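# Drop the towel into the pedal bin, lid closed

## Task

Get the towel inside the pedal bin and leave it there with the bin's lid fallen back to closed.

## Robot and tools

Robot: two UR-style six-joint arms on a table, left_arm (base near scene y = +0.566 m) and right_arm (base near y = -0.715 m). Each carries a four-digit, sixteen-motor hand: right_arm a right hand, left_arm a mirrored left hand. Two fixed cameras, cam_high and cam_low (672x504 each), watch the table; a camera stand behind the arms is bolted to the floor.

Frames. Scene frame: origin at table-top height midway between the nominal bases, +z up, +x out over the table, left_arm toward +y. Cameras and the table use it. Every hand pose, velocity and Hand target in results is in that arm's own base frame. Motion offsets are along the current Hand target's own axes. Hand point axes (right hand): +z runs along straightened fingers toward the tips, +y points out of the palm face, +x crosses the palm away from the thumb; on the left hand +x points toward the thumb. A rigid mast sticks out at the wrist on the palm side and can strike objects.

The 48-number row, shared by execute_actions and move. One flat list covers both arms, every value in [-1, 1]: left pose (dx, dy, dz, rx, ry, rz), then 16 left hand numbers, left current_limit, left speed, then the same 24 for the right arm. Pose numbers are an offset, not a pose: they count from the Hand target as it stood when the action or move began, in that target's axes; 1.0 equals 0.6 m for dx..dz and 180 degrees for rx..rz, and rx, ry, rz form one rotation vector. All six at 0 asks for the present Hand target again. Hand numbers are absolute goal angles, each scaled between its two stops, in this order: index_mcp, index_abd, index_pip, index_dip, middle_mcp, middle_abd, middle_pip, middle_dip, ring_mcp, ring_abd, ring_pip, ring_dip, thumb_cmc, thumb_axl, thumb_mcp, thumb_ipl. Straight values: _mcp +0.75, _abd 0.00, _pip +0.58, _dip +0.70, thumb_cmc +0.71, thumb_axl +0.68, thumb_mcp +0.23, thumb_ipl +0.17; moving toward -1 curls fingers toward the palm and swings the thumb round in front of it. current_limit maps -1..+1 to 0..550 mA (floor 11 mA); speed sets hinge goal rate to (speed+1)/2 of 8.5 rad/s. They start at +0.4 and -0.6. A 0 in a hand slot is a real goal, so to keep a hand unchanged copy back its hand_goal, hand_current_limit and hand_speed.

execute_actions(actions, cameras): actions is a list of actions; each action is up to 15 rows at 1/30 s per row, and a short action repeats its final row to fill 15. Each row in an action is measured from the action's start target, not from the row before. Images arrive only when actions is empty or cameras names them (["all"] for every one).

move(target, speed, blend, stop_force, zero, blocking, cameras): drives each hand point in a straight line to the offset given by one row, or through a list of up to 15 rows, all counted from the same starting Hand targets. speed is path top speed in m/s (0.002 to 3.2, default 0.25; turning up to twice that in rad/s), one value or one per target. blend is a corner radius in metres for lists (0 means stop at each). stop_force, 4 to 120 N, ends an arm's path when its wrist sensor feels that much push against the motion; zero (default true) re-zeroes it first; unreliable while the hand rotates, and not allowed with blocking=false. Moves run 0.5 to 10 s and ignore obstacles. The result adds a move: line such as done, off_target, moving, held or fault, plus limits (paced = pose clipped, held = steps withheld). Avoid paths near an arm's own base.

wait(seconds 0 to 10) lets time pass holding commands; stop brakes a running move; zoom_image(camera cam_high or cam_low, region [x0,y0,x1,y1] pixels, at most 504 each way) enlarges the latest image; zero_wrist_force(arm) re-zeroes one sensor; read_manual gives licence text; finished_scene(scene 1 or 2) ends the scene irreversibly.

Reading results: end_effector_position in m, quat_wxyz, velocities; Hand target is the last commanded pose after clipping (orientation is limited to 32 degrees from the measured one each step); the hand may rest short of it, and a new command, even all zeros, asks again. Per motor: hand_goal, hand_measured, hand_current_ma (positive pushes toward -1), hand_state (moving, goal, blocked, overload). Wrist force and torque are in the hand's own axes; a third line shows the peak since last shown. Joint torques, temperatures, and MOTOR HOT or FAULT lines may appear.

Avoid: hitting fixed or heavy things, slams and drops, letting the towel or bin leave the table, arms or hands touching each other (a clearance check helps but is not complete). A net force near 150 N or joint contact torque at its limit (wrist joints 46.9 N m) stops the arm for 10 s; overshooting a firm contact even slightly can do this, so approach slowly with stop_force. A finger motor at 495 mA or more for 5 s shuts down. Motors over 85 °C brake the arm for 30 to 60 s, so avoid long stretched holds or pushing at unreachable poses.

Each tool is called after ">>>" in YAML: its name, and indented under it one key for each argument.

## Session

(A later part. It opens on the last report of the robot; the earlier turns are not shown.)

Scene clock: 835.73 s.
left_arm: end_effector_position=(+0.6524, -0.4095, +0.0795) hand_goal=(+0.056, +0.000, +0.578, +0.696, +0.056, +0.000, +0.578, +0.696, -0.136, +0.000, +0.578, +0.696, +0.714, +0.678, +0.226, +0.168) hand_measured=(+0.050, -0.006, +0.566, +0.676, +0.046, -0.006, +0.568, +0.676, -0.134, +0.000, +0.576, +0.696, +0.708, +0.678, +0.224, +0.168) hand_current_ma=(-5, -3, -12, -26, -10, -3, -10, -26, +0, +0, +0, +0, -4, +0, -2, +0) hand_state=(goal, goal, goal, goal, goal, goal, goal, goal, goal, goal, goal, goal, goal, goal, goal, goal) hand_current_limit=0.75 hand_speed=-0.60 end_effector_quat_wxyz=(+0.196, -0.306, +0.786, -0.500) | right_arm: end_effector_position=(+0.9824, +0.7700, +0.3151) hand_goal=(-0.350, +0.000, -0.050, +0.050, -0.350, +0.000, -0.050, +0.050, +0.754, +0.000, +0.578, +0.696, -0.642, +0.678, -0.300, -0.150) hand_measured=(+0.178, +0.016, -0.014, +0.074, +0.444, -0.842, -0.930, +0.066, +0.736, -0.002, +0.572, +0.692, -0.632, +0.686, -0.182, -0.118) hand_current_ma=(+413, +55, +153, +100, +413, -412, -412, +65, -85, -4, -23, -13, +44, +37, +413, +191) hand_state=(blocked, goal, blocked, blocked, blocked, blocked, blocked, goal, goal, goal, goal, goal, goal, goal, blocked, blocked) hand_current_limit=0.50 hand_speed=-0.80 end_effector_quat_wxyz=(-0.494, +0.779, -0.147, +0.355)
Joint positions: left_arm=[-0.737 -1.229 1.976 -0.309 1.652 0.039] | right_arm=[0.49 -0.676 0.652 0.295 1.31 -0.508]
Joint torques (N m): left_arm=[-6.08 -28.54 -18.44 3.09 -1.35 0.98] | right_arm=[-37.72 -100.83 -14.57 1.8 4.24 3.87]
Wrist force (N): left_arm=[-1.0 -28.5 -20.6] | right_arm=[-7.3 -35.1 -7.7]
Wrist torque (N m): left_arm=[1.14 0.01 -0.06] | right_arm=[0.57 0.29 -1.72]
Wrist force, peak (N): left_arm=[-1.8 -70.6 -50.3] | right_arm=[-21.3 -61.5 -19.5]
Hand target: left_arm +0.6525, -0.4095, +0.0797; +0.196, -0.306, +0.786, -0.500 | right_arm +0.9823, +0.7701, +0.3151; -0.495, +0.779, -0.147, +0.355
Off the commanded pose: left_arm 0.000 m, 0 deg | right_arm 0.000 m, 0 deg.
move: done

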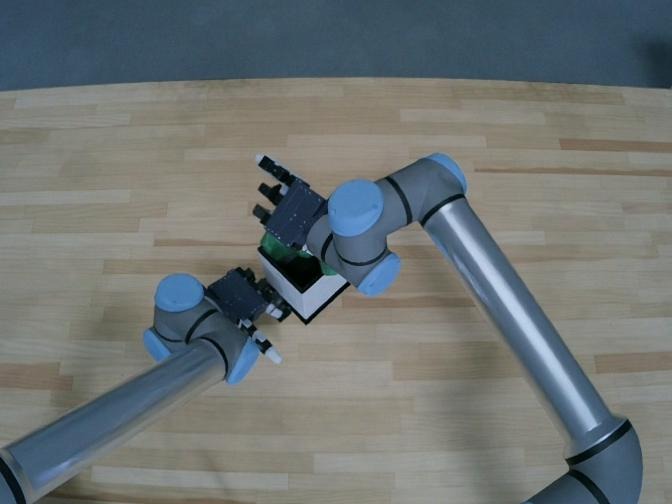

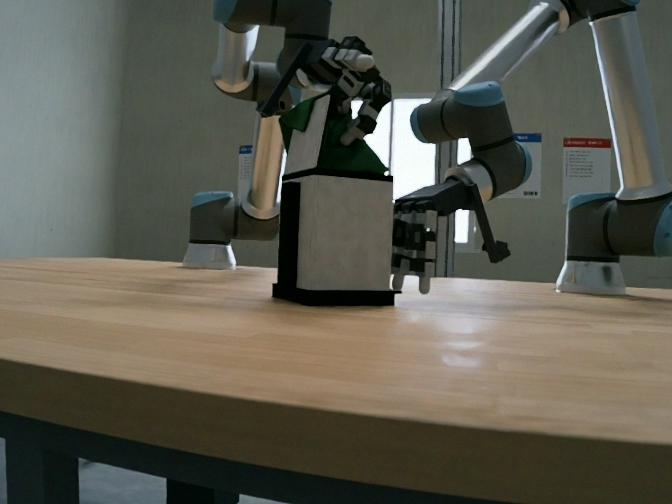

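>>> move:
  target:
    - [0,0,0,0,0,0, 0.055,0,0.577,0.696,0.055,0,0.577,0.696,-0.137,0,0.577,0.696,0.714,0.678,0.226,0.168,0.75,-0.6, -0.0242,-0.0468,-0.0087,0,0,0, -0.35,0,-0.05,0.05,0.753,0,0.577,0.696,0.753,0,0.577,0.696,-0.643,0.677,-0.30,-0.15,0.5,-0.8]
  speed: 0.08
  cameras: ["all"]

>>> zoom_image:
  camera: "cam_low"
  region: [200, 20, 460, 280]

>>> zoom_image:
  camera: "cam_high"
  region: [220, 140, 420, 340]

Scene clock: 857.97 s.
left_arm: end_effector_position=(+0.6525, -0.4095, +0.0797) hand_goal=(+0.056, +0.000, +0.578, +0.696, +0.056, +0.000, +0.578, +0.696, -0.136, +0.000, +0.578, +0.696, +0.714, +0.678, +0.226, +0.168) hand_measured=(+0.048, -0.002, +0.566, +0.680, +0.044, -0.002, +0.568, +0.676, -0.134, +0.000, +0.576, +0.696, +0.708, +0.678, +0.224, +0.168) hand_current_ma=(-8, +0, -12, -19, -12, +0, -10, -26, +0, +0, +0, +0, -4, +0, -2, +0) hand_state=(goal, goal, goal, goal, goal, goal, goal, goal, goal, goal, goal, goal, goal, goal, goal, goal) hand_current_limit=0.75 hand_speed=-0.60 end_effector_quat_wxyz=(+0.196, -0.306, +0.786, -0.500) | right_arm: end_effector_position=(+0.9650, +0.7882, +0.3351) hand_goal=(-0.350, +0.000, -0.050, +0.050, +0.754, +0.000, +0.578, +0.696, +0.754, +0.000, +0.578, +0.696, -0.642, +0.678, -0.300, -0.150) hand_measured=(+0.164, +0.016, -0.014, +0.072, +0.736, -0.002, +0.572, +0.694, +0.736, -0.002, +0.572, +0.692, -0.652, +0.672, -0.238, -0.124) hand_current_ma=(+413, +55, +153, +93, -77, -4, -27, -10, -85, -4, -23, -13, -40, -29, +364, +146) hand_state=(blocked, goal, blocked, blocked, goal, goal, goal, goal, goal, goal, goal, goal, goal, goal, blocked, blocked) hand_current_limit=0.50 hand_speed=-0.80 end_effector_quat_wxyz=(-0.495, +0.779, -0.147, +0.355)
Joint positions: left_arm=[-0.737 -1.229 1.976 -0.309 1.652 0.039] | right_arm=[0.514 -0.681 0.626 0.324 1.332 -0.501]
Joint torques (N m): left_arm=[-7.47 -48.48 -27.2 0.89 -1.53 2.07] | right_arm=[17.62 -107.56 -49.67 0.42 1.55 3.59]
Wrist force (N): left_arm=[-1.3 -15.3 -12.0] | right_arm=[0.7 0.1 -0.1]
Wrist torque (N m): left_arm=[0.63 0.02 -0.06] | right_arm=[0.06 -0.13 -0.03]
Wrist force, peak (N): left_arm=[-1.1 -29.0 -20.9] | right_arm=[-7.8 -35.1 -8.3]
Hand target: left_arm +0.6525, -0.4095, +0.0797; +0.196, -0.306, +0.786, -0.500 | right_arm +0.9650, +0.7882, +0.3351; -0.495, +0.779, -0.147, +0.355
Off the commanded pose: left_arm 0.000 m, 0 deg | right_arm 0.000 m, 0 deg.
move: done

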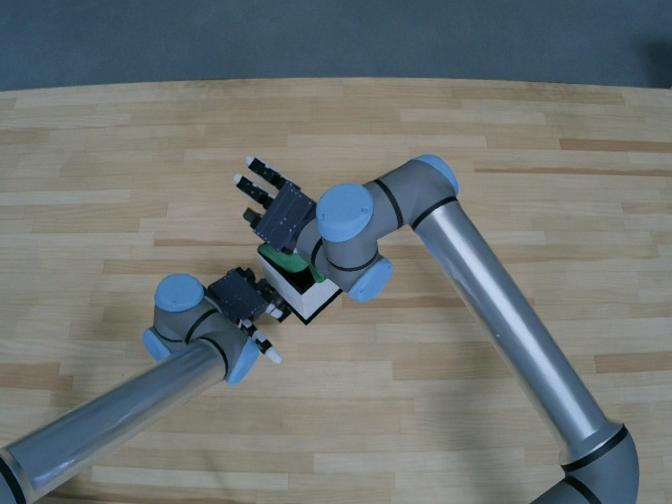

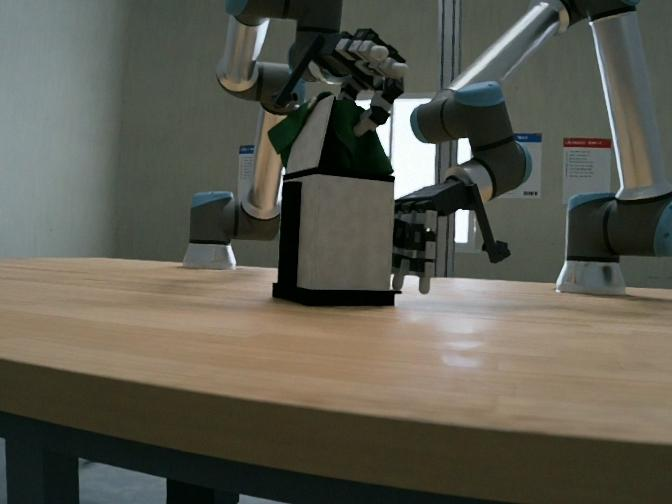

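Scaled by 1.938 from the camera's 672x504 image, which has a finer 960x720 frame.

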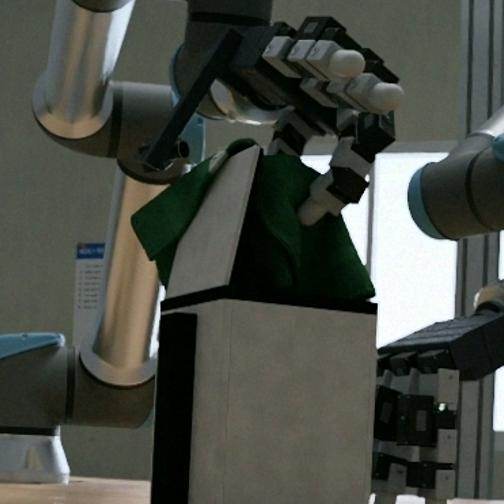

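Scaled by 2.520 from the camera's 672x504 image, which has a finer 960x720 frame.

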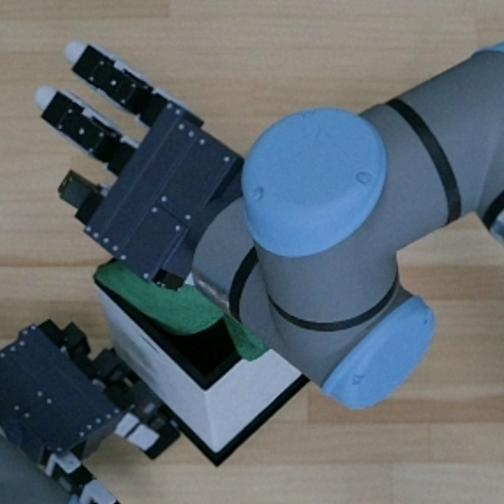

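>>> move:
  target:
    - [0,0,0,0,0,0, 0.055,0,0.577,0.696,0.055,0,0.577,0.696,-0.137,0,0.577,0.696,0.714,0.678,0.226,0.168,0.75,-0.6, -0.0123,0.0463,0.0815,0,0,0, -0.35,0,-0.05,0.05,0.753,0,0.577,0.696,0.753,0,0.577,0.696,-0.643,0.677,-0.30,-0.15,0.5,-0.8]
    - [0,0,0,0,0,0, 0.055,0,0.577,0.696,0.055,0,0.577,0.696,-0.137,0,0.577,0.696,0.714,0.678,0.226,0.168,0.75,-0.6, -0.038,0.1208,0.1113,0,0,0, -0.35,0,-0.05,0.05,0.753,0,0.577,0.696,0.753,0,0.577,0.696,-0.643,0.677,-0.30,-0.15,0.5,-0.8]
  speed: 0.08
  blend: [0.015, 0]
  stop_force: 25
  cameras: ["all"]

>>> zoom_image:
  camera: "cam_low"
  region: [200, 20, 460, 280]

>>> zoom_image:
  camera: "cam_high"
  region: [220, 140, 420, 340]

Scene clock: 875.73 s.
left_arm: end_effector_position=(+0.6525, -0.4095, +0.0797) hand_goal=(+0.056, +0.000, +0.578, +0.696, +0.056, +0.000, +0.578, +0.696, -0.136, +0.000, +0.578, +0.696, +0.714, +0.678, +0.226, +0.168) hand_measured=(+0.048, -0.002, +0.566, +0.680, +0.044, -0.002, +0.568, +0.676, -0.134, +0.000, +0.576, +0.696, +0.708, +0.678, +0.224, +0.168) hand_current_ma=(-8, +0, -12, -19, -12, +0, -10, -26, +0, +0, +0, +0, -4, +0, -2, +0) hand_state=(goal, goal, goal, goal, goal, goal, goal, goal, goal, goal, goal, goal, goal, goal, goal, goal) hand_current_limit=0.75 hand_speed=-0.60 end_effector_quat_wxyz=(+0.196, -0.306, +0.786, -0.500) | right_arm: end_effector_position=(+1.0025, +0.8122, +0.2589) hand_goal=(-0.350, +0.000, -0.050, +0.050, +0.754, +0.000, +0.578, +0.696, +0.754, +0.000, +0.578, +0.696, -0.642, +0.678, -0.300, -0.150) hand_measured=(+0.226, -0.022, -0.090, -0.036, +0.736, +0.000, +0.572, +0.694, +0.736, +0.000, +0.572, +0.692, -0.680, +0.644, -0.268, -0.140) hand_current_ma=(+412, -83, -178, -398, -77, -3, -26, -10, -84, -3, -23, -13, -172, -184, +185, +49) hand_state=(blocked, blocked, blocked, blocked, goal, goal, goal, goal, goal, goal, goal, goal, blocked, blocked, blocked, goal) hand_current_limit=0.50 hand_speed=-0.80 end_effector_quat_wxyz=(-0.495, +0.779, -0.147, +0.355)
Joint positions: left_arm=[-0.737 -1.229 1.976 -0.309 1.652 0.039] | right_arm=[0.516 -0.557 0.527 0.299 1.334 -0.501]
Joint torques (N m): left_arm=[-6.68 -47.94 -27.45 0.59 -1.39 2.04] | right_arm=[18.87 -138.82 -44.04 2.08 1.69 3.23]
Wrist force (N): left_arm=[-1.4 -18.5 -14.2] | right_arm=[5.1 -7.3 -1.2]
Wrist torque (N m): left_arm=[0.73 0.03 -0.06] | right_arm=[0.00 -0.27 0.19]
Wrist force, peak (N): left_arm=[-1.2 -24.0 -17.4] | right_arm=[13.4 -25.5 -6.9]
Hand target: left_arm +0.6525, -0.4095, +0.0797; +0.196, -0.306, +0.786, -0.500 | right_arm +1.0025, +0.8122, +0.2589; -0.495, +0.779, -0.147, +0.355 (not the last commanded pose)
Off the commanded pose: left_arm 0.000 m, 0 deg | right_arm 0.014 m, 0 deg.
move: contact (right_arm); path passed 1 of 2 targets

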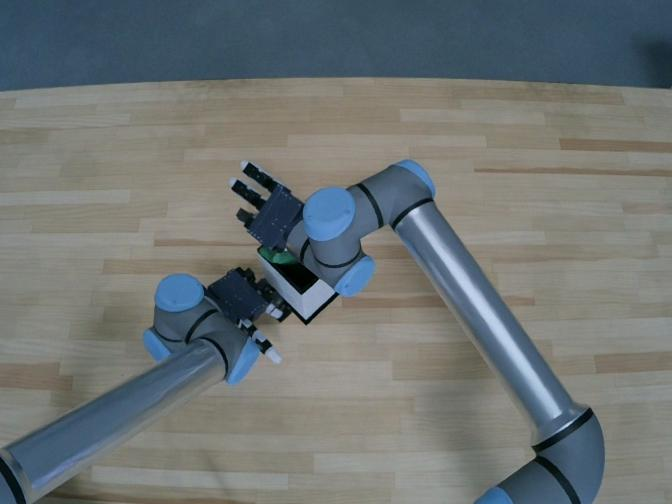

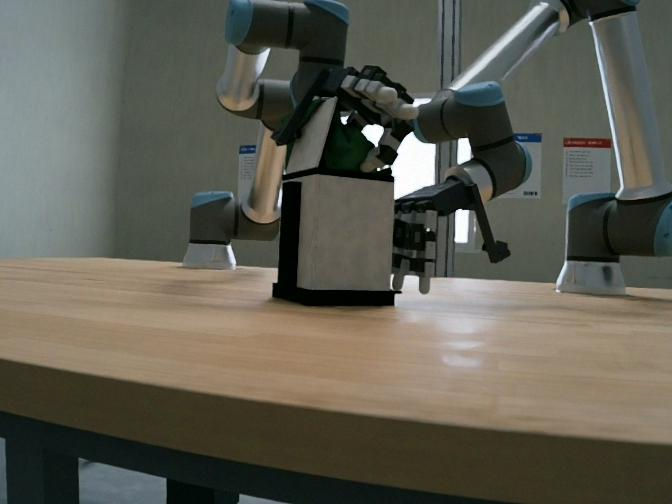

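Scaled by 1.938 from the camera's 672x504 image, which has a finer 960x720 frame.

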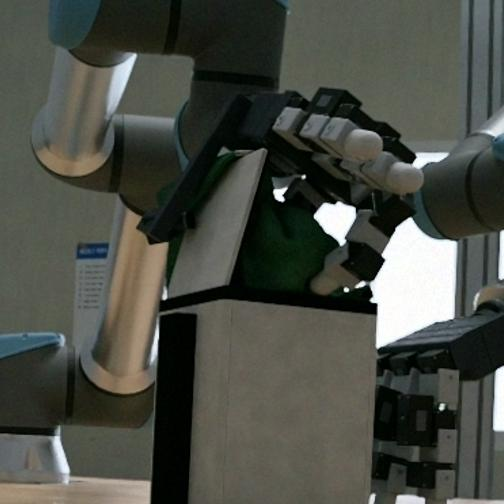

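Scaled by 2.520 from the camera's 672x504 image, which has a finer 960x720 frame.

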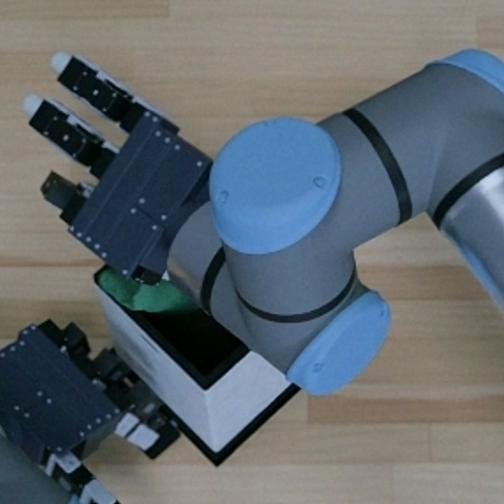

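>>> move:
  target:
    - [0,0,0,0,0,0, 0.055,0,0.577,0.696,0.055,0,0.577,0.696,-0.137,0,0.577,0.696,0.714,0.678,0.226,0.168,0.75,-0.6, -0.0062,0.0133,-0.0547,0,0,0, -0.35,0,-0.05,0.05,0.753,0,0.577,0.696,0.753,0,0.577,0.696,-0.643,0.677,-0.30,-0.15,0.5,-0.8]
    - [0,0,0,0,0,0, 0.055,0,0.577,0.696,0.055,0,0.577,0.696,-0.137,0,0.577,0.696,0.714,0.678,0.226,0.168,0.75,-0.6, -0.0482,0.0897,-0.0315,0,0,0, -0.35,0,-0.05,0.05,0.753,0,0.577,0.696,0.753,0,0.577,0.696,-0.643,0.677,-0.30,-0.15,0.5,-0.8]
  speed: [0.1, 0.06]
  cameras: ["all"]

>>> zoom_image:
  camera: "cam_low"
  region: [200, 20, 460, 280]

>>> zoom_image:
  camera: "cam_high"
  region: [220, 140, 420, 340]

Scene clock: 896.13 s.
left_arm: end_effector_position=(+0.6525, -0.4096, +0.0797) hand_goal=(+0.056, +0.000, +0.578, +0.696, +0.056, +0.000, +0.578, +0.696, -0.136, +0.000, +0.578, +0.696, +0.714, +0.678, +0.226, +0.168) hand_measured=(+0.048, -0.002, +0.566, +0.680, +0.046, -0.002, +0.568, +0.676, -0.134, +0.000, +0.576, +0.696, +0.708, +0.678, +0.224, +0.168) hand_current_ma=(-8, -1, -11, -18, -11, -1, -10, -26, +0, +0, +0, +0, -4, +0, -2, +0) hand_state=(goal, goal, goal, goal, goal, goal, goal, goal, goal, goal, goal, goal, goal, goal, goal, goal) hand_current_limit=0.75 hand_speed=-0.60 end_effector_quat_wxyz=(+0.196, -0.306, +0.786, -0.500) | right_arm: end_effector_position=(+0.9778, +0.7907, +0.2490) hand_goal=(-0.350, +0.000, -0.050, +0.050, +0.754, +0.000, +0.578, +0.696, +0.754, +0.000, +0.578, +0.696, -0.642, +0.678, -0.300, -0.150) hand_measured=(+0.178, -0.002, -0.044, +0.066, +0.736, +0.000, +0.572, +0.694, +0.788, +0.000, +0.572, +0.692, -0.666, +0.658, -0.270, -0.140) hand_current_ma=(+412, -8, +20, +63, -76, -2, -24, -10, +157, -2, -22, -13, -101, -104, +173, +54) hand_state=(blocked, goal, goal, goal, goal, goal, goal, goal, blocked, goal, goal, goal, blocked, blocked, blocked, goal) hand_current_limit=0.50 hand_speed=-0.80 end_effector_quat_wxyz=(-0.497, +0.777, -0.146, +0.357)
Joint positions: left_arm=[-0.737 -1.229 1.976 -0.309 1.652 0.039] | right_arm=[0.51 -0.654 0.729 0.186 1.327 -0.503]
Joint torques (N m): left_arm=[-6.52 -44.83 -23.06 3.14 -1.43 1.38] | right_arm=[-2.38 -118.32 -37.09 -0.16 0.01 -0.27]
Wrist force (N): left_arm=[-1.1 -21.8 -16.0] | right_arm=[6.6 -15.7 -5.3]
Wrist torque (N m): left_arm=[0.79 0.02 -0.06] | right_arm=[0.35 -0.30 -0.39]
Wrist force, peak (N): left_arm=[-1.6 -30.0 -21.9] | right_arm=[40.6 -144.0 -50.5]
Hand target: left_arm +0.6525, -0.4095, +0.0797; +0.196, -0.306, +0.786, -0.500 | right_arm +0.9778, +0.7907, +0.2490; -0.497, +0.777, -0.146, +0.357 (not the last commanded pose)
Off the commanded pose: left_arm 0.000 m, 0 deg | right_arm 0.044 m, 0 deg.
FORCE FAULT: contact force on the right arm reached its limit, and that arm stopped. The contact can be on any part of that arm, not only on its tool. That arm's remaining commands of this call were not run. That arm is still stopped at the end of this call. That arm stays stopped for about 10 more seconds. Until then a move that you send moves the other arm only, and its call returns only when the move has ended. Once the stop has ended, the next robot result says so. If the stop ends while you think or write, that arm runs what you send next, counted from a new Hand target: where the arm stands when the stop ends. While its stop runs, that arm, its gripper or tool too, takes no new command. Until it ends, the stop uses up actions while you think or wait. An arm that is not stopped still takes commands.
move: fault (right_arm); path passed 1 of 2 targets

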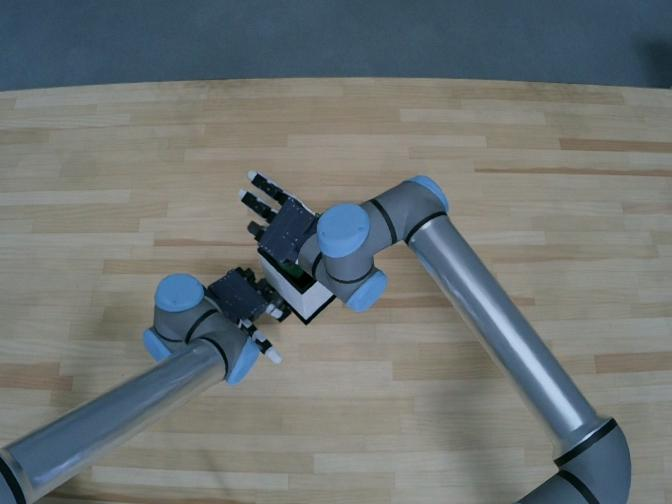

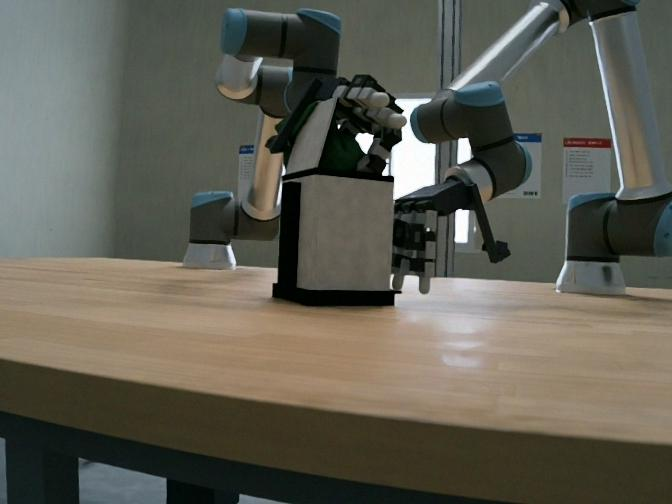

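Scaled by 1.938 from the camera's 672x504 image, which has a finer 960x720 frame.

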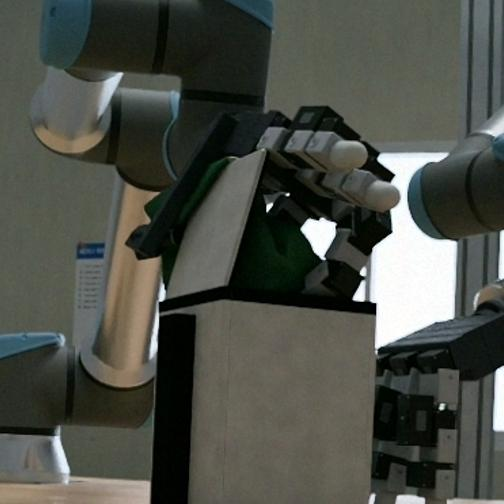

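Scaled by 2.520 from the camera's 672x504 image, which has a finer 960x720 frame.

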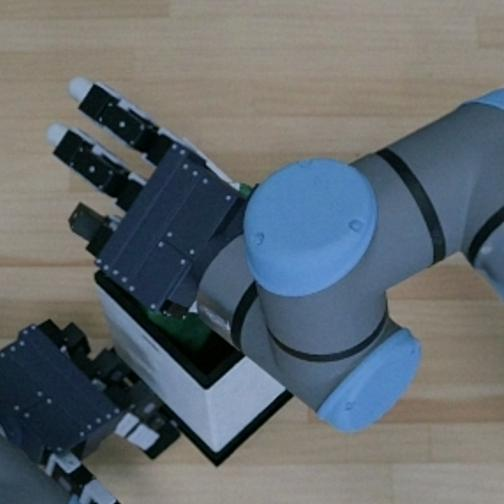

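>>> wait:
  seconds: 5

Scene clock: 914.73 s.
left_arm: end_effector_position=(+0.6525, -0.4095, +0.0797) hand_goal=(+0.056, +0.000, +0.578, +0.696, +0.056, +0.000, +0.578, +0.696, -0.136, +0.000, +0.578, +0.696, +0.714, +0.678, +0.226, +0.168) hand_measured=(+0.048, -0.002, +0.566, +0.680, +0.046, -0.002, +0.568, +0.676, -0.134, +0.000, +0.576, +0.696, +0.708, +0.678, +0.224, +0.168) hand_current_ma=(-8, -1, -11, -18, -11, -1, -10, -26, +0, +0, +0, +0, -4, +0, -2, +0) hand_state=(goal, goal, goal, goal, goal, goal, goal, goal, goal, goal, goal, goal, goal, goal, goal, goal) hand_current_limit=0.75 hand_speed=-0.60 end_effector_quat_wxyz=(+0.196, -0.306, +0.786, -0.500) | right_arm: end_effector_position=(+0.9778, +0.7907, +0.2490) hand_goal=(-0.350, +0.000, -0.050, +0.050, +0.754, +0.000, +0.578, +0.696, +0.754, +0.000, +0.578, +0.696, -0.642, +0.678, -0.300, -0.150) hand_measured=(+0.176, -0.002, -0.044, +0.066, +0.736, +0.000, +0.572, +0.694, +0.786, +0.000, +0.572, +0.692, -0.666, +0.658, -0.270, -0.140) hand_current_ma=(+413, -7, +22, +63, -76, -2, -24, -10, +150, -2, -22, -13, -101, -103, +173, +55) hand_state=(blocked, goal, goal, goal, goal, goal, goal, goal, blocked, goal, goal, goal, blocked, goal, blocked, goal) hand_current_limit=0.50 hand_speed=-0.80 end_effector_quat_wxyz=(-0.497, +0.777, -0.146, +0.357)
Joint positions: left_arm=[-0.737 -1.229 1.976 -0.309 1.652 0.039] | right_arm=[0.51 -0.654 0.729 0.186 1.327 -0.503]
Joint torques (N m): left_arm=[-7.37 -32.45 -14.9 4.5 -1.35 1.85] | right_arm=[-1.58 -87.32 -25.25 2.64 -0.39 -0.23]
Wrist force (N): left_arm=[-0.8 -21.9 -16.7] | right_arm=[5.9 -15.3 -5.0]
Wrist torque (N m): left_arm=[0.84 -0.03 -0.02] | right_arm=[0.30 -0.25 -0.43]
Wrist force, peak (N): left_arm=[-0.6 -22.4 -16.4] | right_arm=[6.9 -16.2 -4.7]
Hand target: left_arm +0.6525, -0.4095, +0.0797; +0.196, -0.306, +0.786, -0.500 | right_arm +0.9778, +0.7907, +0.2490; -0.497, +0.777, -0.146, +0.357 (not the last commanded pose)
Off the commanded pose: left_arm 0.000 m, 0 deg | right_arm 0.044 m, 0 deg.
FORCE FAULT, CONTINUED: the right arm's stop, for the force fault that an earlier result reported, is over. The rest of the stop counts as 19 of the actions that you can send in this scene. During its stop the right arm's controller moved it back a little. That arm's target is now where it stood when the stop ended, not its last command. That arm accepts commands again.
wait: 5.00 s; at rest from the start

>>> move:
  target: [0,0,0,0,0,0, 0.055,0,0.577,0.696,0.055,0,0.577,0.696,-0.137,0,0.577,0.696,0.714,0.678,0.226,0.168,0.75,-0.6, -0.0193,-0.018,-0.002,0,0,-0.0556, -0.35,0,-0.05,0.05,0.753,0,0.577,0.696,0.753,0,0.577,0.696,-0.643,0.677,-0.30,-0.15,0.5,-0.8]
  speed: 0.08

>>> move:
  target: [0,0,0,0,0,0, 0.055,0,0.577,0.696,0.055,0,0.577,0.696,-0.137,0,0.577,0.696,0.714,0.678,0.226,0.168,0.75,-0.6, -0.031,0.0648,0.019,0,0,0, -0.35,0,-0.05,0.05,0.753,0,0.577,0.696,0.753,0,0.577,0.696,-0.643,0.677,-0.30,-0.15,0.5,-0.8]
  speed: 0.05
  stop_force: 15
  cameras: ["all"]

>>> zoom_image:
  camera: "cam_low"
  region: [200, 20, 460, 280]

>>> zoom_image:
  camera: "cam_high"
  region: [220, 140, 420, 340]

Scene clock: 931.10 s.
left_arm: end_effector_position=(+0.6525, -0.4095, +0.0797) hand_goal=(+0.056, +0.000, +0.578, +0.696, +0.056, +0.000, +0.578, +0.696, -0.136, +0.000, +0.578, +0.696, +0.714, +0.678, +0.226, +0.168) hand_measured=(+0.046, +0.000, +0.566, +0.680, +0.042, -0.002, +0.568, +0.676, -0.134, +0.000, +0.576, +0.696, +0.708, +0.678, +0.224, +0.168) hand_current_ma=(-10, +0, -11, -18, -17, +0, -10, -26, +0, +0, +0, +0, -4, +0, -2, +0) hand_state=(goal, goal, goal, goal, goal, goal, goal, goal, goal, goal, goal, goal, goal, goal, goal, goal) hand_current_limit=0.75 hand_speed=-0.60 end_effector_quat_wxyz=(+0.196, -0.306, +0.786, -0.500) | right_arm: end_effector_position=(+0.9675, +0.8016, +0.2540) hand_goal=(-0.350, +0.000, -0.050, +0.050, +0.754, +0.000, +0.578, +0.696, +0.754, +0.000, +0.578, +0.696, -0.642, +0.678, -0.300, -0.150) hand_measured=(+0.176, -0.040, -0.028, +0.066, +0.736, +0.000, +0.572, +0.694, +0.748, +0.000, +0.572, +0.692, -0.664, +0.656, -0.270, -0.140) hand_current_ma=(+413, -151, +95, +63, -76, -2, -24, -10, -26, -2, -22, -13, -100, -110, +173, +55) hand_state=(blocked, blocked, blocked, goal, goal, goal, goal, goal, goal, goal, goal, goal, blocked, blocked, blocked, goal) hand_current_limit=0.50 hand_speed=-0.80 end_effector_quat_wxyz=(-0.464, +0.787, -0.077, +0.399)
Joint positions: left_arm=[-0.737 -1.229 1.976 -0.309 1.652 0.039] | right_arm=[0.538 -0.662 0.742 0.18 1.354 -0.67]
Joint torques (N m): left_arm=[-3.93 -36.45 -20.04 4.43 -0.98 1.81] | right_arm=[23.64 -134.37 -28.45 -1.18 0.94 -3.13]
Wrist force (N): left_arm=[-0.9 -21.3 -15.6] | right_arm=[8.6 -4.1 -1.4]
Wrist torque (N m): left_arm=[0.77 0.03 -0.10] | right_arm=[0.29 -0.07 0.37]
Wrist force, peak (N): left_arm=[-1.0 -22.1 -16.8] | right_arm=[6.8 -15.9 -4.8]
Hand target: left_arm +0.6525, -0.4095, +0.0797; +0.196, -0.306, +0.786, -0.500 | right_arm +0.9675, +0.8016, +0.2540; -0.464, +0.787, -0.077, +0.399
Off the commanded pose: left_arm 0.000 m, 0 deg | right_arm 0.000 m, 0 deg.
move: done

Scene clock: 932.57 s.
left_arm: end_effector_position=(+0.6525, -0.4095, +0.0797) hand_goal=(+0.056, +0.000, +0.578, +0.696, +0.056, +0.000, +0.578, +0.696, -0.136, +0.000, +0.578, +0.696, +0.714, +0.678, +0.226, +0.168) hand_measured=(+0.050, +0.000, +0.566, +0.680, +0.044, +0.000, +0.568, +0.676, -0.134, +0.000, +0.576, +0.696, +0.708, +0.678, +0.224, +0.168) hand_current_ma=(-4, +0, -11, -18, -13, +0, -10, -26, +0, +0, +0, +0, -4, +0, -2, +0) hand_state=(goal, goal, goal, goal, goal, goal, goal, goal, goal, goal, goal, goal, goal, goal, goal, goal) hand_current_limit=0.75 hand_speed=-0.60 end_effector_quat_wxyz=(+0.196, -0.306, +0.786, -0.500) | right_arm: end_effector_position=(+0.9677, +0.8015, +0.2514) hand_goal=(-0.350, +0.000, -0.050, +0.050, +0.754, +0.000, +0.578, +0.696, +0.754, +0.000, +0.578, +0.696, -0.642, +0.678, -0.300, -0.150) hand_measured=(+0.182, -0.092, -0.040, +0.068, +0.736, +0.000, +0.572, +0.694, +0.748, +0.000, +0.572, +0.692, -0.672, +0.646, -0.270, -0.140) hand_current_ma=(+413, -368, +41, +80, -76, -1, -24, -10, -27, -1, -22, -13, -134, -173, +173, +55) hand_state=(blocked, blocked, goal, goal, goal, goal, goal, goal, goal, goal, goal, goal, blocked, blocked, blocked, goal) hand_current_limit=0.50 hand_speed=-0.80 end_effector_quat_wxyz=(-0.464, +0.787, -0.077, +0.400)
Joint positions: left_arm=[-0.737 -1.229 1.976 -0.309 1.652 0.039] | right_arm=[0.537 -0.661 0.746 0.175 1.354 -0.67]
Joint torques (N m): left_arm=[-4.89 -33.06 -24.12 3.53 -0.61 1.76] | right_arm=[22.02 -118.76 -39.06 2.54 1.08 2.65]
Wrist force (N): left_arm=[-1.4 -23.6 -17.8] | right_arm=[11.2 -10.1 -7.5]
Wrist torque (N m): left_arm=[0.97 0.10 -0.15] | right_arm=[0.47 -0.29 0.59]
Wrist force, peak (N): left_arm=[-0.9 -27.0 -19.5] | right_arm=[18.6 -21.8 -15.0]
Hand target: left_arm +0.6525, -0.4095, +0.0797; +0.196, -0.306, +0.786, -0.500 | right_arm +0.9677, +0.8015, +0.2514; -0.464, +0.787, -0.077, +0.400 (not the last commanded pose)
Off the commanded pose: left_arm 0.000 m, 0 deg | right_arm 0.042 m, 0 deg.
move: contact (right_arm)

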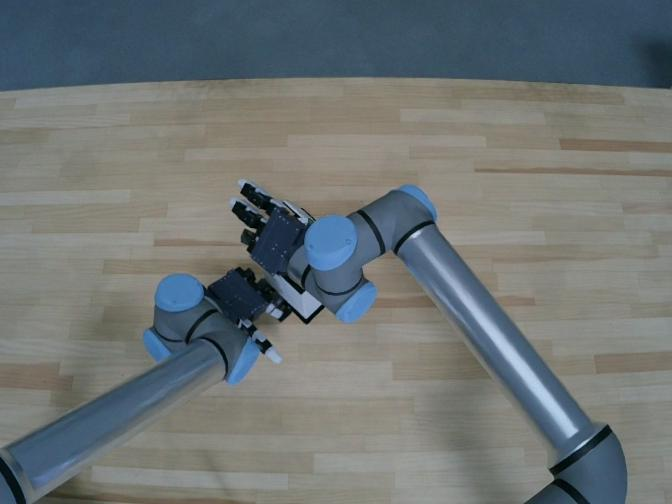

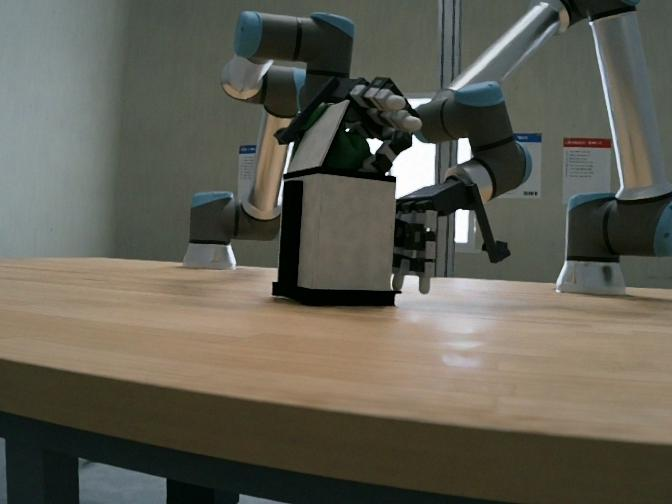

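Scaled by 1.938 from the camera's 672x504 image, which has a finer 960x720 frame.

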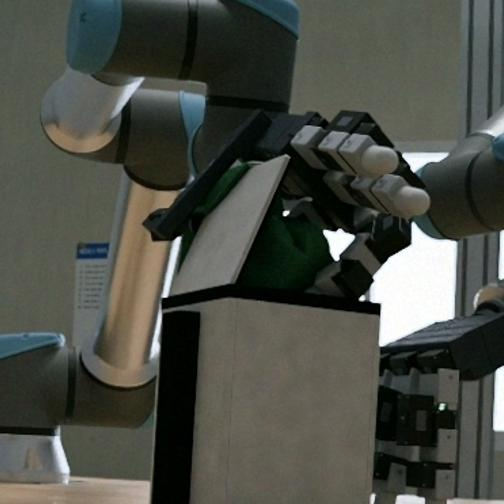

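Scaled by 2.520 from the camera's 672x504 image, which has a finer 960x720 frame.

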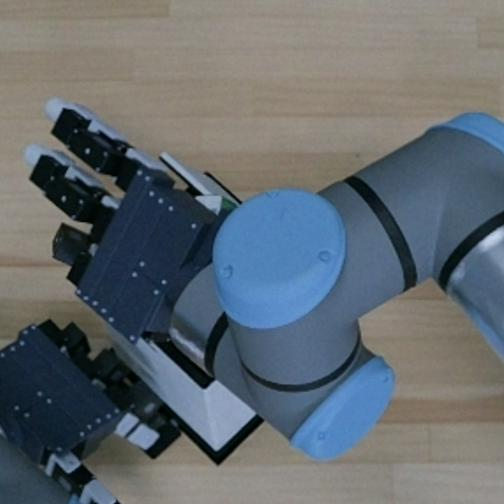

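>>> move:
  target:
    - [0,0,0,0,0,0, 0.055,0,0.577,0.696,0.055,0,0.577,0.696,-0.137,0,0.577,0.696,0.714,0.678,0.226,0.168,0.75,-0.6, 0.01,-0.025,-0.004,0,0,0, -0.35,0,-0.05,0.05,0.753,0,0.577,0.696,0.753,0,0.577,0.696,-0.643,0.677,-0.30,-0.15,0.5,-0.8]
    - [0,0,0,0,0,0, 0.055,0,0.577,0.696,0.055,0,0.577,0.696,-0.137,0,0.577,0.696,0.714,0.678,0.226,0.168,0.75,-0.6, 0.015,-0.03,-0.005,0,0,0, 0.1,0,0.43,0.55,0.753,0,0.577,0.696,0.753,0,0.577,0.696,-0.643,0.677,0.0,0.168,0.4,-0.8]
  speed: 0.06
  cameras: ["all"]

>>> zoom_image:
  camera: "cam_low"
  region: [200, 20, 460, 280]

Scene clock: 948.13 s.
left_arm: end_effector_position=(+0.6525, -0.4095, +0.0797) hand_goal=(+0.056, +0.000, +0.578, +0.696, +0.056, +0.000, +0.578, +0.696, -0.136, +0.000, +0.578, +0.696, +0.714, +0.678, +0.226, +0.168) hand_measured=(+0.056, +0.008, +0.576, +0.690, +0.050, +0.008, +0.568, +0.678, -0.134, +0.000, +0.576, +0.696, +0.708, +0.678, +0.224, +0.168) hand_current_ma=(+0, +5, -1, -4, -4, +5, -10, -24, +0, +0, +0, +0, -4, +0, -2, +0) hand_state=(goal, goal, goal, goal, goal, goal, goal, goal, goal, goal, goal, goal, goal, goal, goal, goal) hand_current_limit=0.75 hand_speed=-0.60 end_effector_quat_wxyz=(+0.196, -0.306, +0.786, -0.500) | right_arm: end_effector_position=(+0.9671, +0.8051, +0.2714) hand_goal=(+0.100, +0.000, +0.430, +0.550, +0.754, +0.000, +0.578, +0.696, +0.754, +0.000, +0.578, +0.696, -0.642, +0.678, +0.000, +0.168) hand_measured=(+0.032, -0.006, +0.294, +0.500, +0.736, +0.000, +0.572, +0.694, +0.748, +0.000, +0.572, +0.692, -0.638, +0.678, -0.004, +0.166) hand_current_ma=(-330, -23, -385, -225, -76, -1, -24, -10, -27, -1, -22, -13, +19, +3, -15, -14) hand_state=(blocked, goal, blocked, blocked, goal, goal, goal, goal, goal, goal, goal, goal, goal, goal, goal, goal) hand_current_limit=0.40 hand_speed=-0.80 end_effector_quat_wxyz=(-0.464, +0.787, -0.077, +0.400)
Joint positions: left_arm=[-0.737 -1.229 1.976 -0.309 1.652 0.039] | right_arm=[0.541 -0.66 0.708 0.211 1.357 -0.67]
Joint torques (N m): left_arm=[-3.38 -44.76 -29.63 1.47 -0.69 1.65] | right_arm=[-17.89 -102.34 -46.27 -0.49 -2.13 -3.34]
Wrist force (N): left_arm=[-0.3 -17.3 -12.9] | right_arm=[0.7 -1.9 -3.8]
Wrist torque (N m): left_arm=[0.79 0.00 -0.02] | right_arm=[-0.18 0.02 -0.20]
Wrist force, peak (N): left_arm=[-1.0 -25.4 -18.9] | right_arm=[11.8 -11.6 -8.5]
Hand target: left_arm +0.6525, -0.4095, +0.0797; +0.196, -0.306, +0.786, -0.500 | right_arm +0.9671, +0.8051, +0.2714; -0.464, +0.787, -0.077, +0.400
Off the commanded pose: left_arm 0.000 m, 0 deg | right_arm 0.000 m, 0 deg.
move: done

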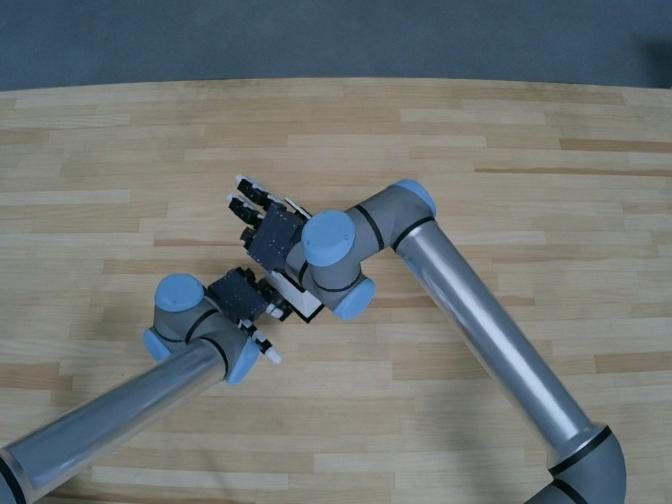

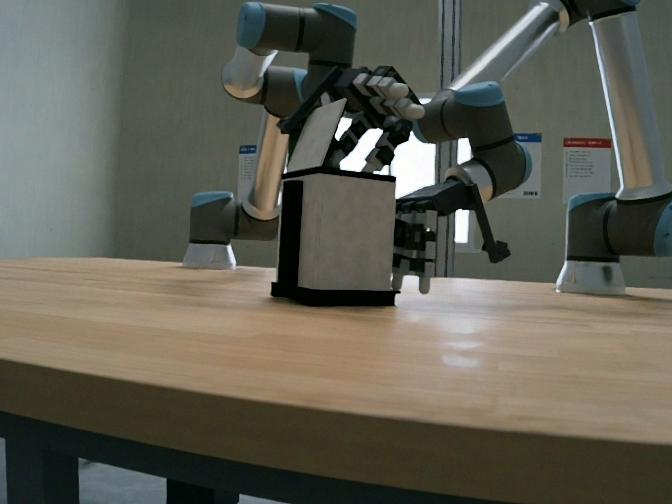

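Scaled by 1.938 from the camera's 672x504 image, which has a finer 960x720 frame.

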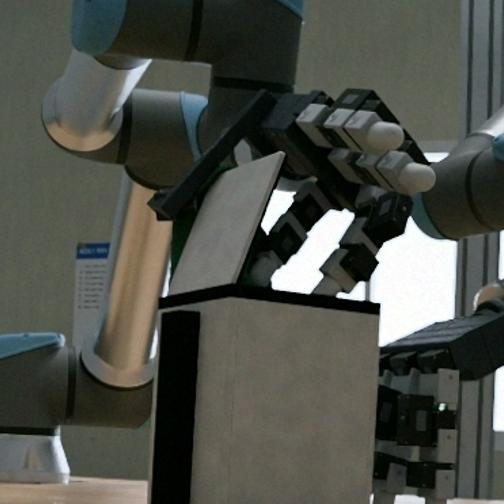

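>>> move:
  target:
    - [0,0,0,0,0,0, 0.055,0,0.577,0.696,0.055,0,0.577,0.696,-0.137,0,0.577,0.696,0.714,0.678,0.226,0.168,0.75,-0.6, 0.0828,-0.0602,-0.0258,0,0,0, 0.1,0,0.43,0.55,0.753,0,0.577,0.696,0.753,0,0.577,0.696,-0.643,0.677,0.0,0.168,0.4,-0.8]
    - [0,0,0,0,0,0, 0.055,0,0.577,0.696,0.055,0,0.577,0.696,-0.137,0,0.577,0.696,0.714,0.678,0.226,0.168,0.75,-0.6, 0.1571,-0.2242,-0.0734,0,0,0, 0.1,0,0.43,0.55,0.753,0,0.577,0.696,0.753,0,0.577,0.696,-0.643,0.677,0.0,0.168,0.4,-0.8]
  speed: 0.1
  blend: [0.02, 0]
  cameras: ["all"]

>>> zoom_image:
  camera: "cam_low"
  region: [200, 20, 460, 280]

>>> zoom_image:
  camera: "cam_high"
  region: [220, 140, 420, 340]

Scene clock: 958.80 s.
left_arm: end_effector_position=(+0.6525, -0.4095, +0.0797) hand_goal=(+0.056, +0.000, +0.578, +0.696, +0.056, +0.000, +0.578, +0.696, -0.136, +0.000, +0.578, +0.696, +0.714, +0.678, +0.226, +0.168) hand_measured=(+0.056, +0.008, +0.578, +0.694, +0.052, +0.010, +0.568, +0.678, -0.134, +0.000, +0.576, +0.696, +0.708, +0.678, +0.224, +0.168) hand_current_ma=(+0, +7, +0, -1, -3, +8, -8, -22, +0, +0, +0, +0, -4, +0, -2, +0) hand_state=(goal, goal, goal, goal, goal, goal, goal, goal, goal, goal, goal, goal, goal, goal, goal, goal) hand_current_limit=0.75 hand_speed=-0.60 end_effector_quat_wxyz=(+0.196, -0.306, +0.786, -0.500) | right_arm: end_effector_position=(+0.9658, +0.8043, +0.4414) hand_goal=(+0.100, +0.000, +0.430, +0.550, +0.754, +0.000, +0.578, +0.696, +0.754, +0.000, +0.578, +0.696, -0.642, +0.678, +0.000, +0.168) hand_measured=(+0.088, +0.006, +0.426, +0.546, +0.736, +0.000, +0.572, +0.694, +0.748, +0.000, +0.572, +0.692, -0.638, +0.678, -0.002, +0.166) hand_current_ma=(-48, +20, -16, -12, -76, -1, -24, -10, -27, -1, -22, -13, +20, +3, -10, -11) hand_state=(goal, goal, goal, goal, goal, goal, goal, goal, goal, goal, goal, goal, goal, goal, goal, goal) hand_current_limit=0.40 hand_speed=-0.80 end_effector_quat_wxyz=(-0.464, +0.787, -0.077, +0.400)
Joint positions: left_arm=[-0.737 -1.229 1.976 -0.309 1.652 0.039] | right_arm=[0.541 -0.585 0.264 0.58 1.357 -0.669]
Joint torques (N m): left_arm=[-2.46 -48.25 -28.91 0.78 -1.47 2.26] | right_arm=[17.59 -102.53 -47.64 0.43 1.59 -3.32]
Wrist force (N): left_arm=[-0.1 -12.8 -9.4] | right_arm=[-1.2 -1.4 1.2]
Wrist torque (N m): left_arm=[0.57 -0.06 0.06] | right_arm=[-0.22 0.09 -0.24]
Wrist force, peak (N): left_arm=[-0.2 -18.0 -12.9] | right_arm=[0.6 -2.1 -4.2]
Hand target: left_arm +0.6525, -0.4095, +0.0797; +0.196, -0.306, +0.786, -0.500 | right_arm +0.9658, +0.8043, +0.4414; -0.464, +0.787, -0.077, +0.400
Off the commanded pose: left_arm 0.000 m, 0 deg | right_arm 0.000 m, 0 deg.
move: done

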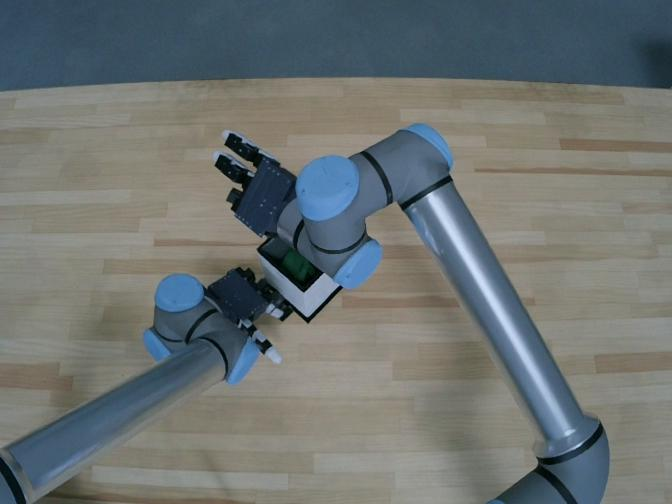

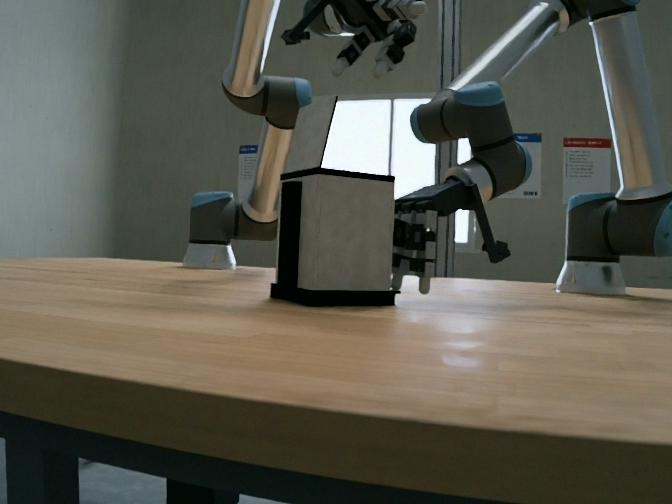

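Scaled by 1.938 from the camera's 672x504 image, which has a finer 960x720 frame.

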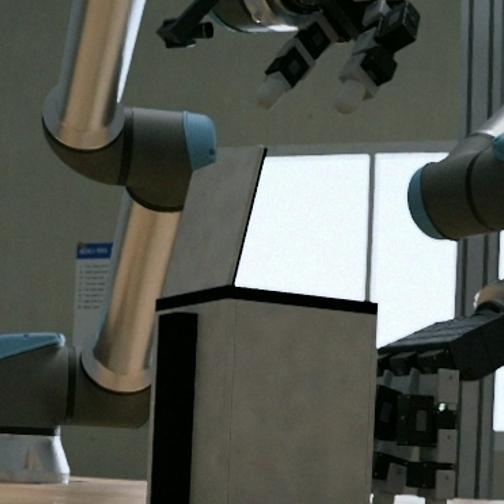

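Scaled by 2.520 from the camera's 672x504 image, which has a finer 960x720 frame.

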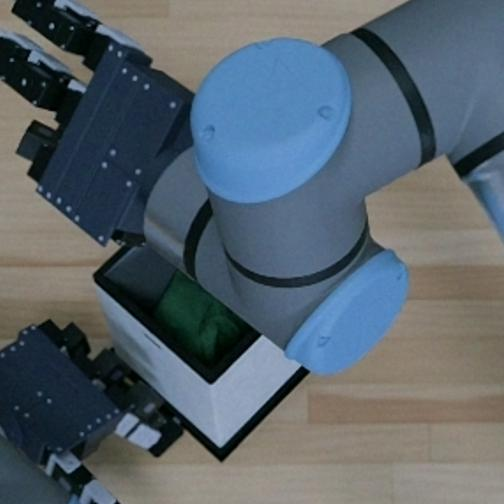

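>>> move:
  target:
    - [0,-0.0529,-0.0247,0,0,0, 0.055,0,0.577,0.696,0.055,0,0.577,0.696,-0.137,0,0.577,0.696,0.714,0.678,0.226,0.168,0.75,-0.6, -0.0343,0.0488,-0.4155,0,0,0, 0.1,0,0.43,0.55,0.753,0,0.577,0.696,0.753,0,0.577,0.696,-0.643,0.677,0.0,0.168,0.4,-0.8]
    - [0,-0.11,-0.16,0,0,0, 0.055,0,0.577,0.696,0.055,0,0.577,0.696,-0.137,0,0.577,0.696,0.714,0.678,0.226,0.168,0.75,-0.6, -0.0343,0.0488,-0.4155,0,0,0, 0.1,0,0.43,0.55,0.753,0,0.577,0.696,0.753,0,0.577,0.696,-0.643,0.677,0.0,0.168,0.4,-0.8]
  speed: [0.1, 0.2]
  cameras: ["all"]

>>> zoom_image:
  camera: "cam_low"
  region: [230, 100, 450, 320]

>>> zoom_image:
  camera: "cam_high"
  region: [220, 180, 380, 340]

Scene clock: 975.03 s.
left_arm: end_effector_position=(+0.6124, -0.3662, +0.1800) hand_goal=(+0.056, +0.000, +0.578, +0.696, +0.056, +0.000, +0.578, +0.696, -0.136, +0.000, +0.578, +0.696, +0.714, +0.678, +0.226, +0.168) hand_measured=(+0.054, +0.002, +0.580, +0.698, +0.054, +0.002, +0.580, +0.696, -0.136, +0.000, +0.576, +0.696, +0.708, +0.678, +0.224, +0.168) hand_current_ma=(-1, +1, +1, +1, -1, +1, +1, +0, +0, +0, +0, +0, -4, +0, -2, +0) hand_state=(goal, goal, goal, goal, goal, goal, goal, goal, goal, goal, goal, goal, goal, goal, goal, goal) hand_current_limit=0.75 hand_speed=-0.60 end_effector_quat_wxyz=(+0.196, -0.306, +0.786, -0.500) | right_arm: end_effector_position=(+0.7847, +0.6315, +0.4692) hand_goal=(+0.100, +0.000, +0.430, +0.550, +0.754, +0.000, +0.578, +0.696, +0.754, +0.000, +0.578, +0.696, -0.642, +0.678, +0.000, +0.168) hand_measured=(+0.090, +0.006, +0.426, +0.546, +0.736, +0.000, +0.572, +0.694, +0.748, +0.000, +0.572, +0.692, -0.638, +0.678, -0.002, +0.166) hand_current_ma=(-44, +20, -15, -12, -76, -1, -24, -10, -27, -1, -22, -13, +20, +3, -9, -11) hand_state=(goal, goal, goal, goal, goal, goal, goal, goal, goal, goal, goal, goal, goal, goal, goal, goal) hand_current_limit=0.40 hand_speed=-0.80 end_effector_quat_wxyz=(-0.464, +0.787, -0.077, +0.400)
Joint positions: left_arm=[-0.727 -1.42 2.008 -0.149 1.661 0.044] | right_arm=[0.47 -1.189 1.229 0.224 1.288 -0.688]
Joint torques (N m): left_arm=[8.13 -64.93 -31.51 2.23 1.94 2.21] | right_arm=[-20.6 -105.27 -34.52 -2.86 -2.05 -3.57]
Wrist force (N): left_arm=[3.4 1.1 -0.7] | right_arm=[-2.0 -1.2 0.6]
Wrist torque (N m): left_arm=[0.27 -0.55 0.06] | right_arm=[-0.11 0.18 -0.05]
Wrist force, peak (N): left_arm=[-0.1 -13.5 -9.7] | right_arm=[-2.4 -0.9 2.0]
Hand target: left_arm +0.6123, -0.3662, +0.1801; +0.196, -0.306, +0.786, -0.500 | right_arm +0.7847, +0.6315, +0.4692; -0.464, +0.787, -0.077, +0.400
Off the commanded pose: left_arm 0.000 m, 0 deg | right_arm 0.000 m, 0 deg.
move: done

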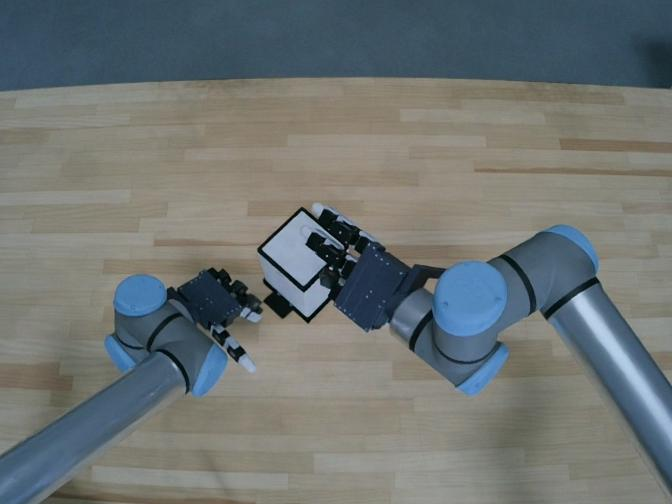

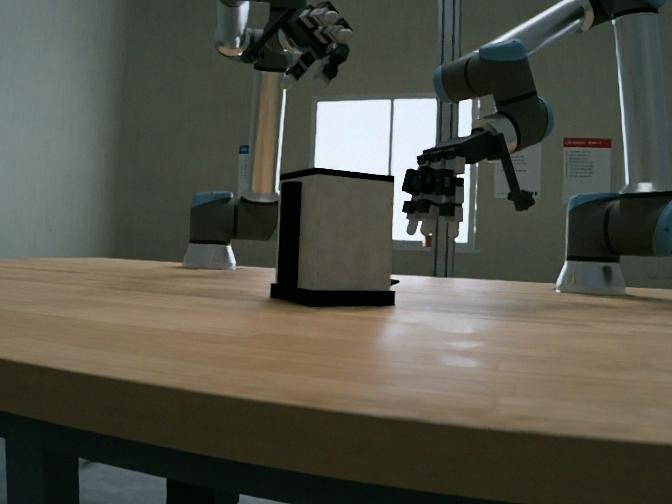

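Scaled by 2.291 from the camera's 672x504 image, which has a finer 960x720 frame.

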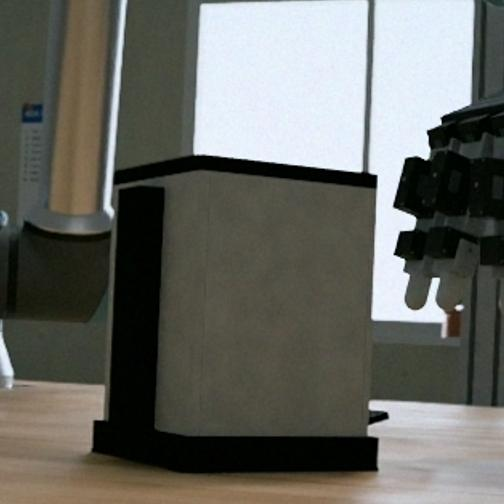

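Scaled by 3.150 from the camera's 672x504 image, which has a finer 960x720 frame.

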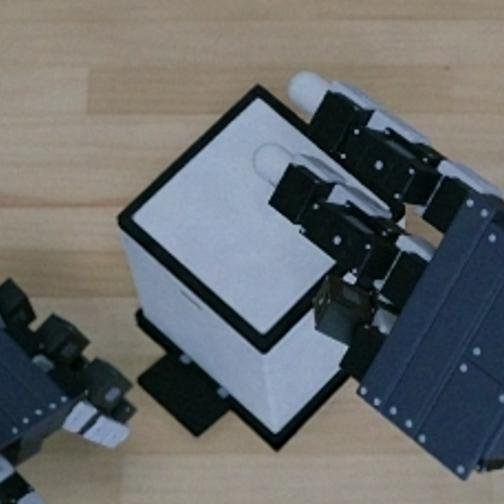

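>>> finished_scene:
  scene: 1

The scene is finished: the task was done.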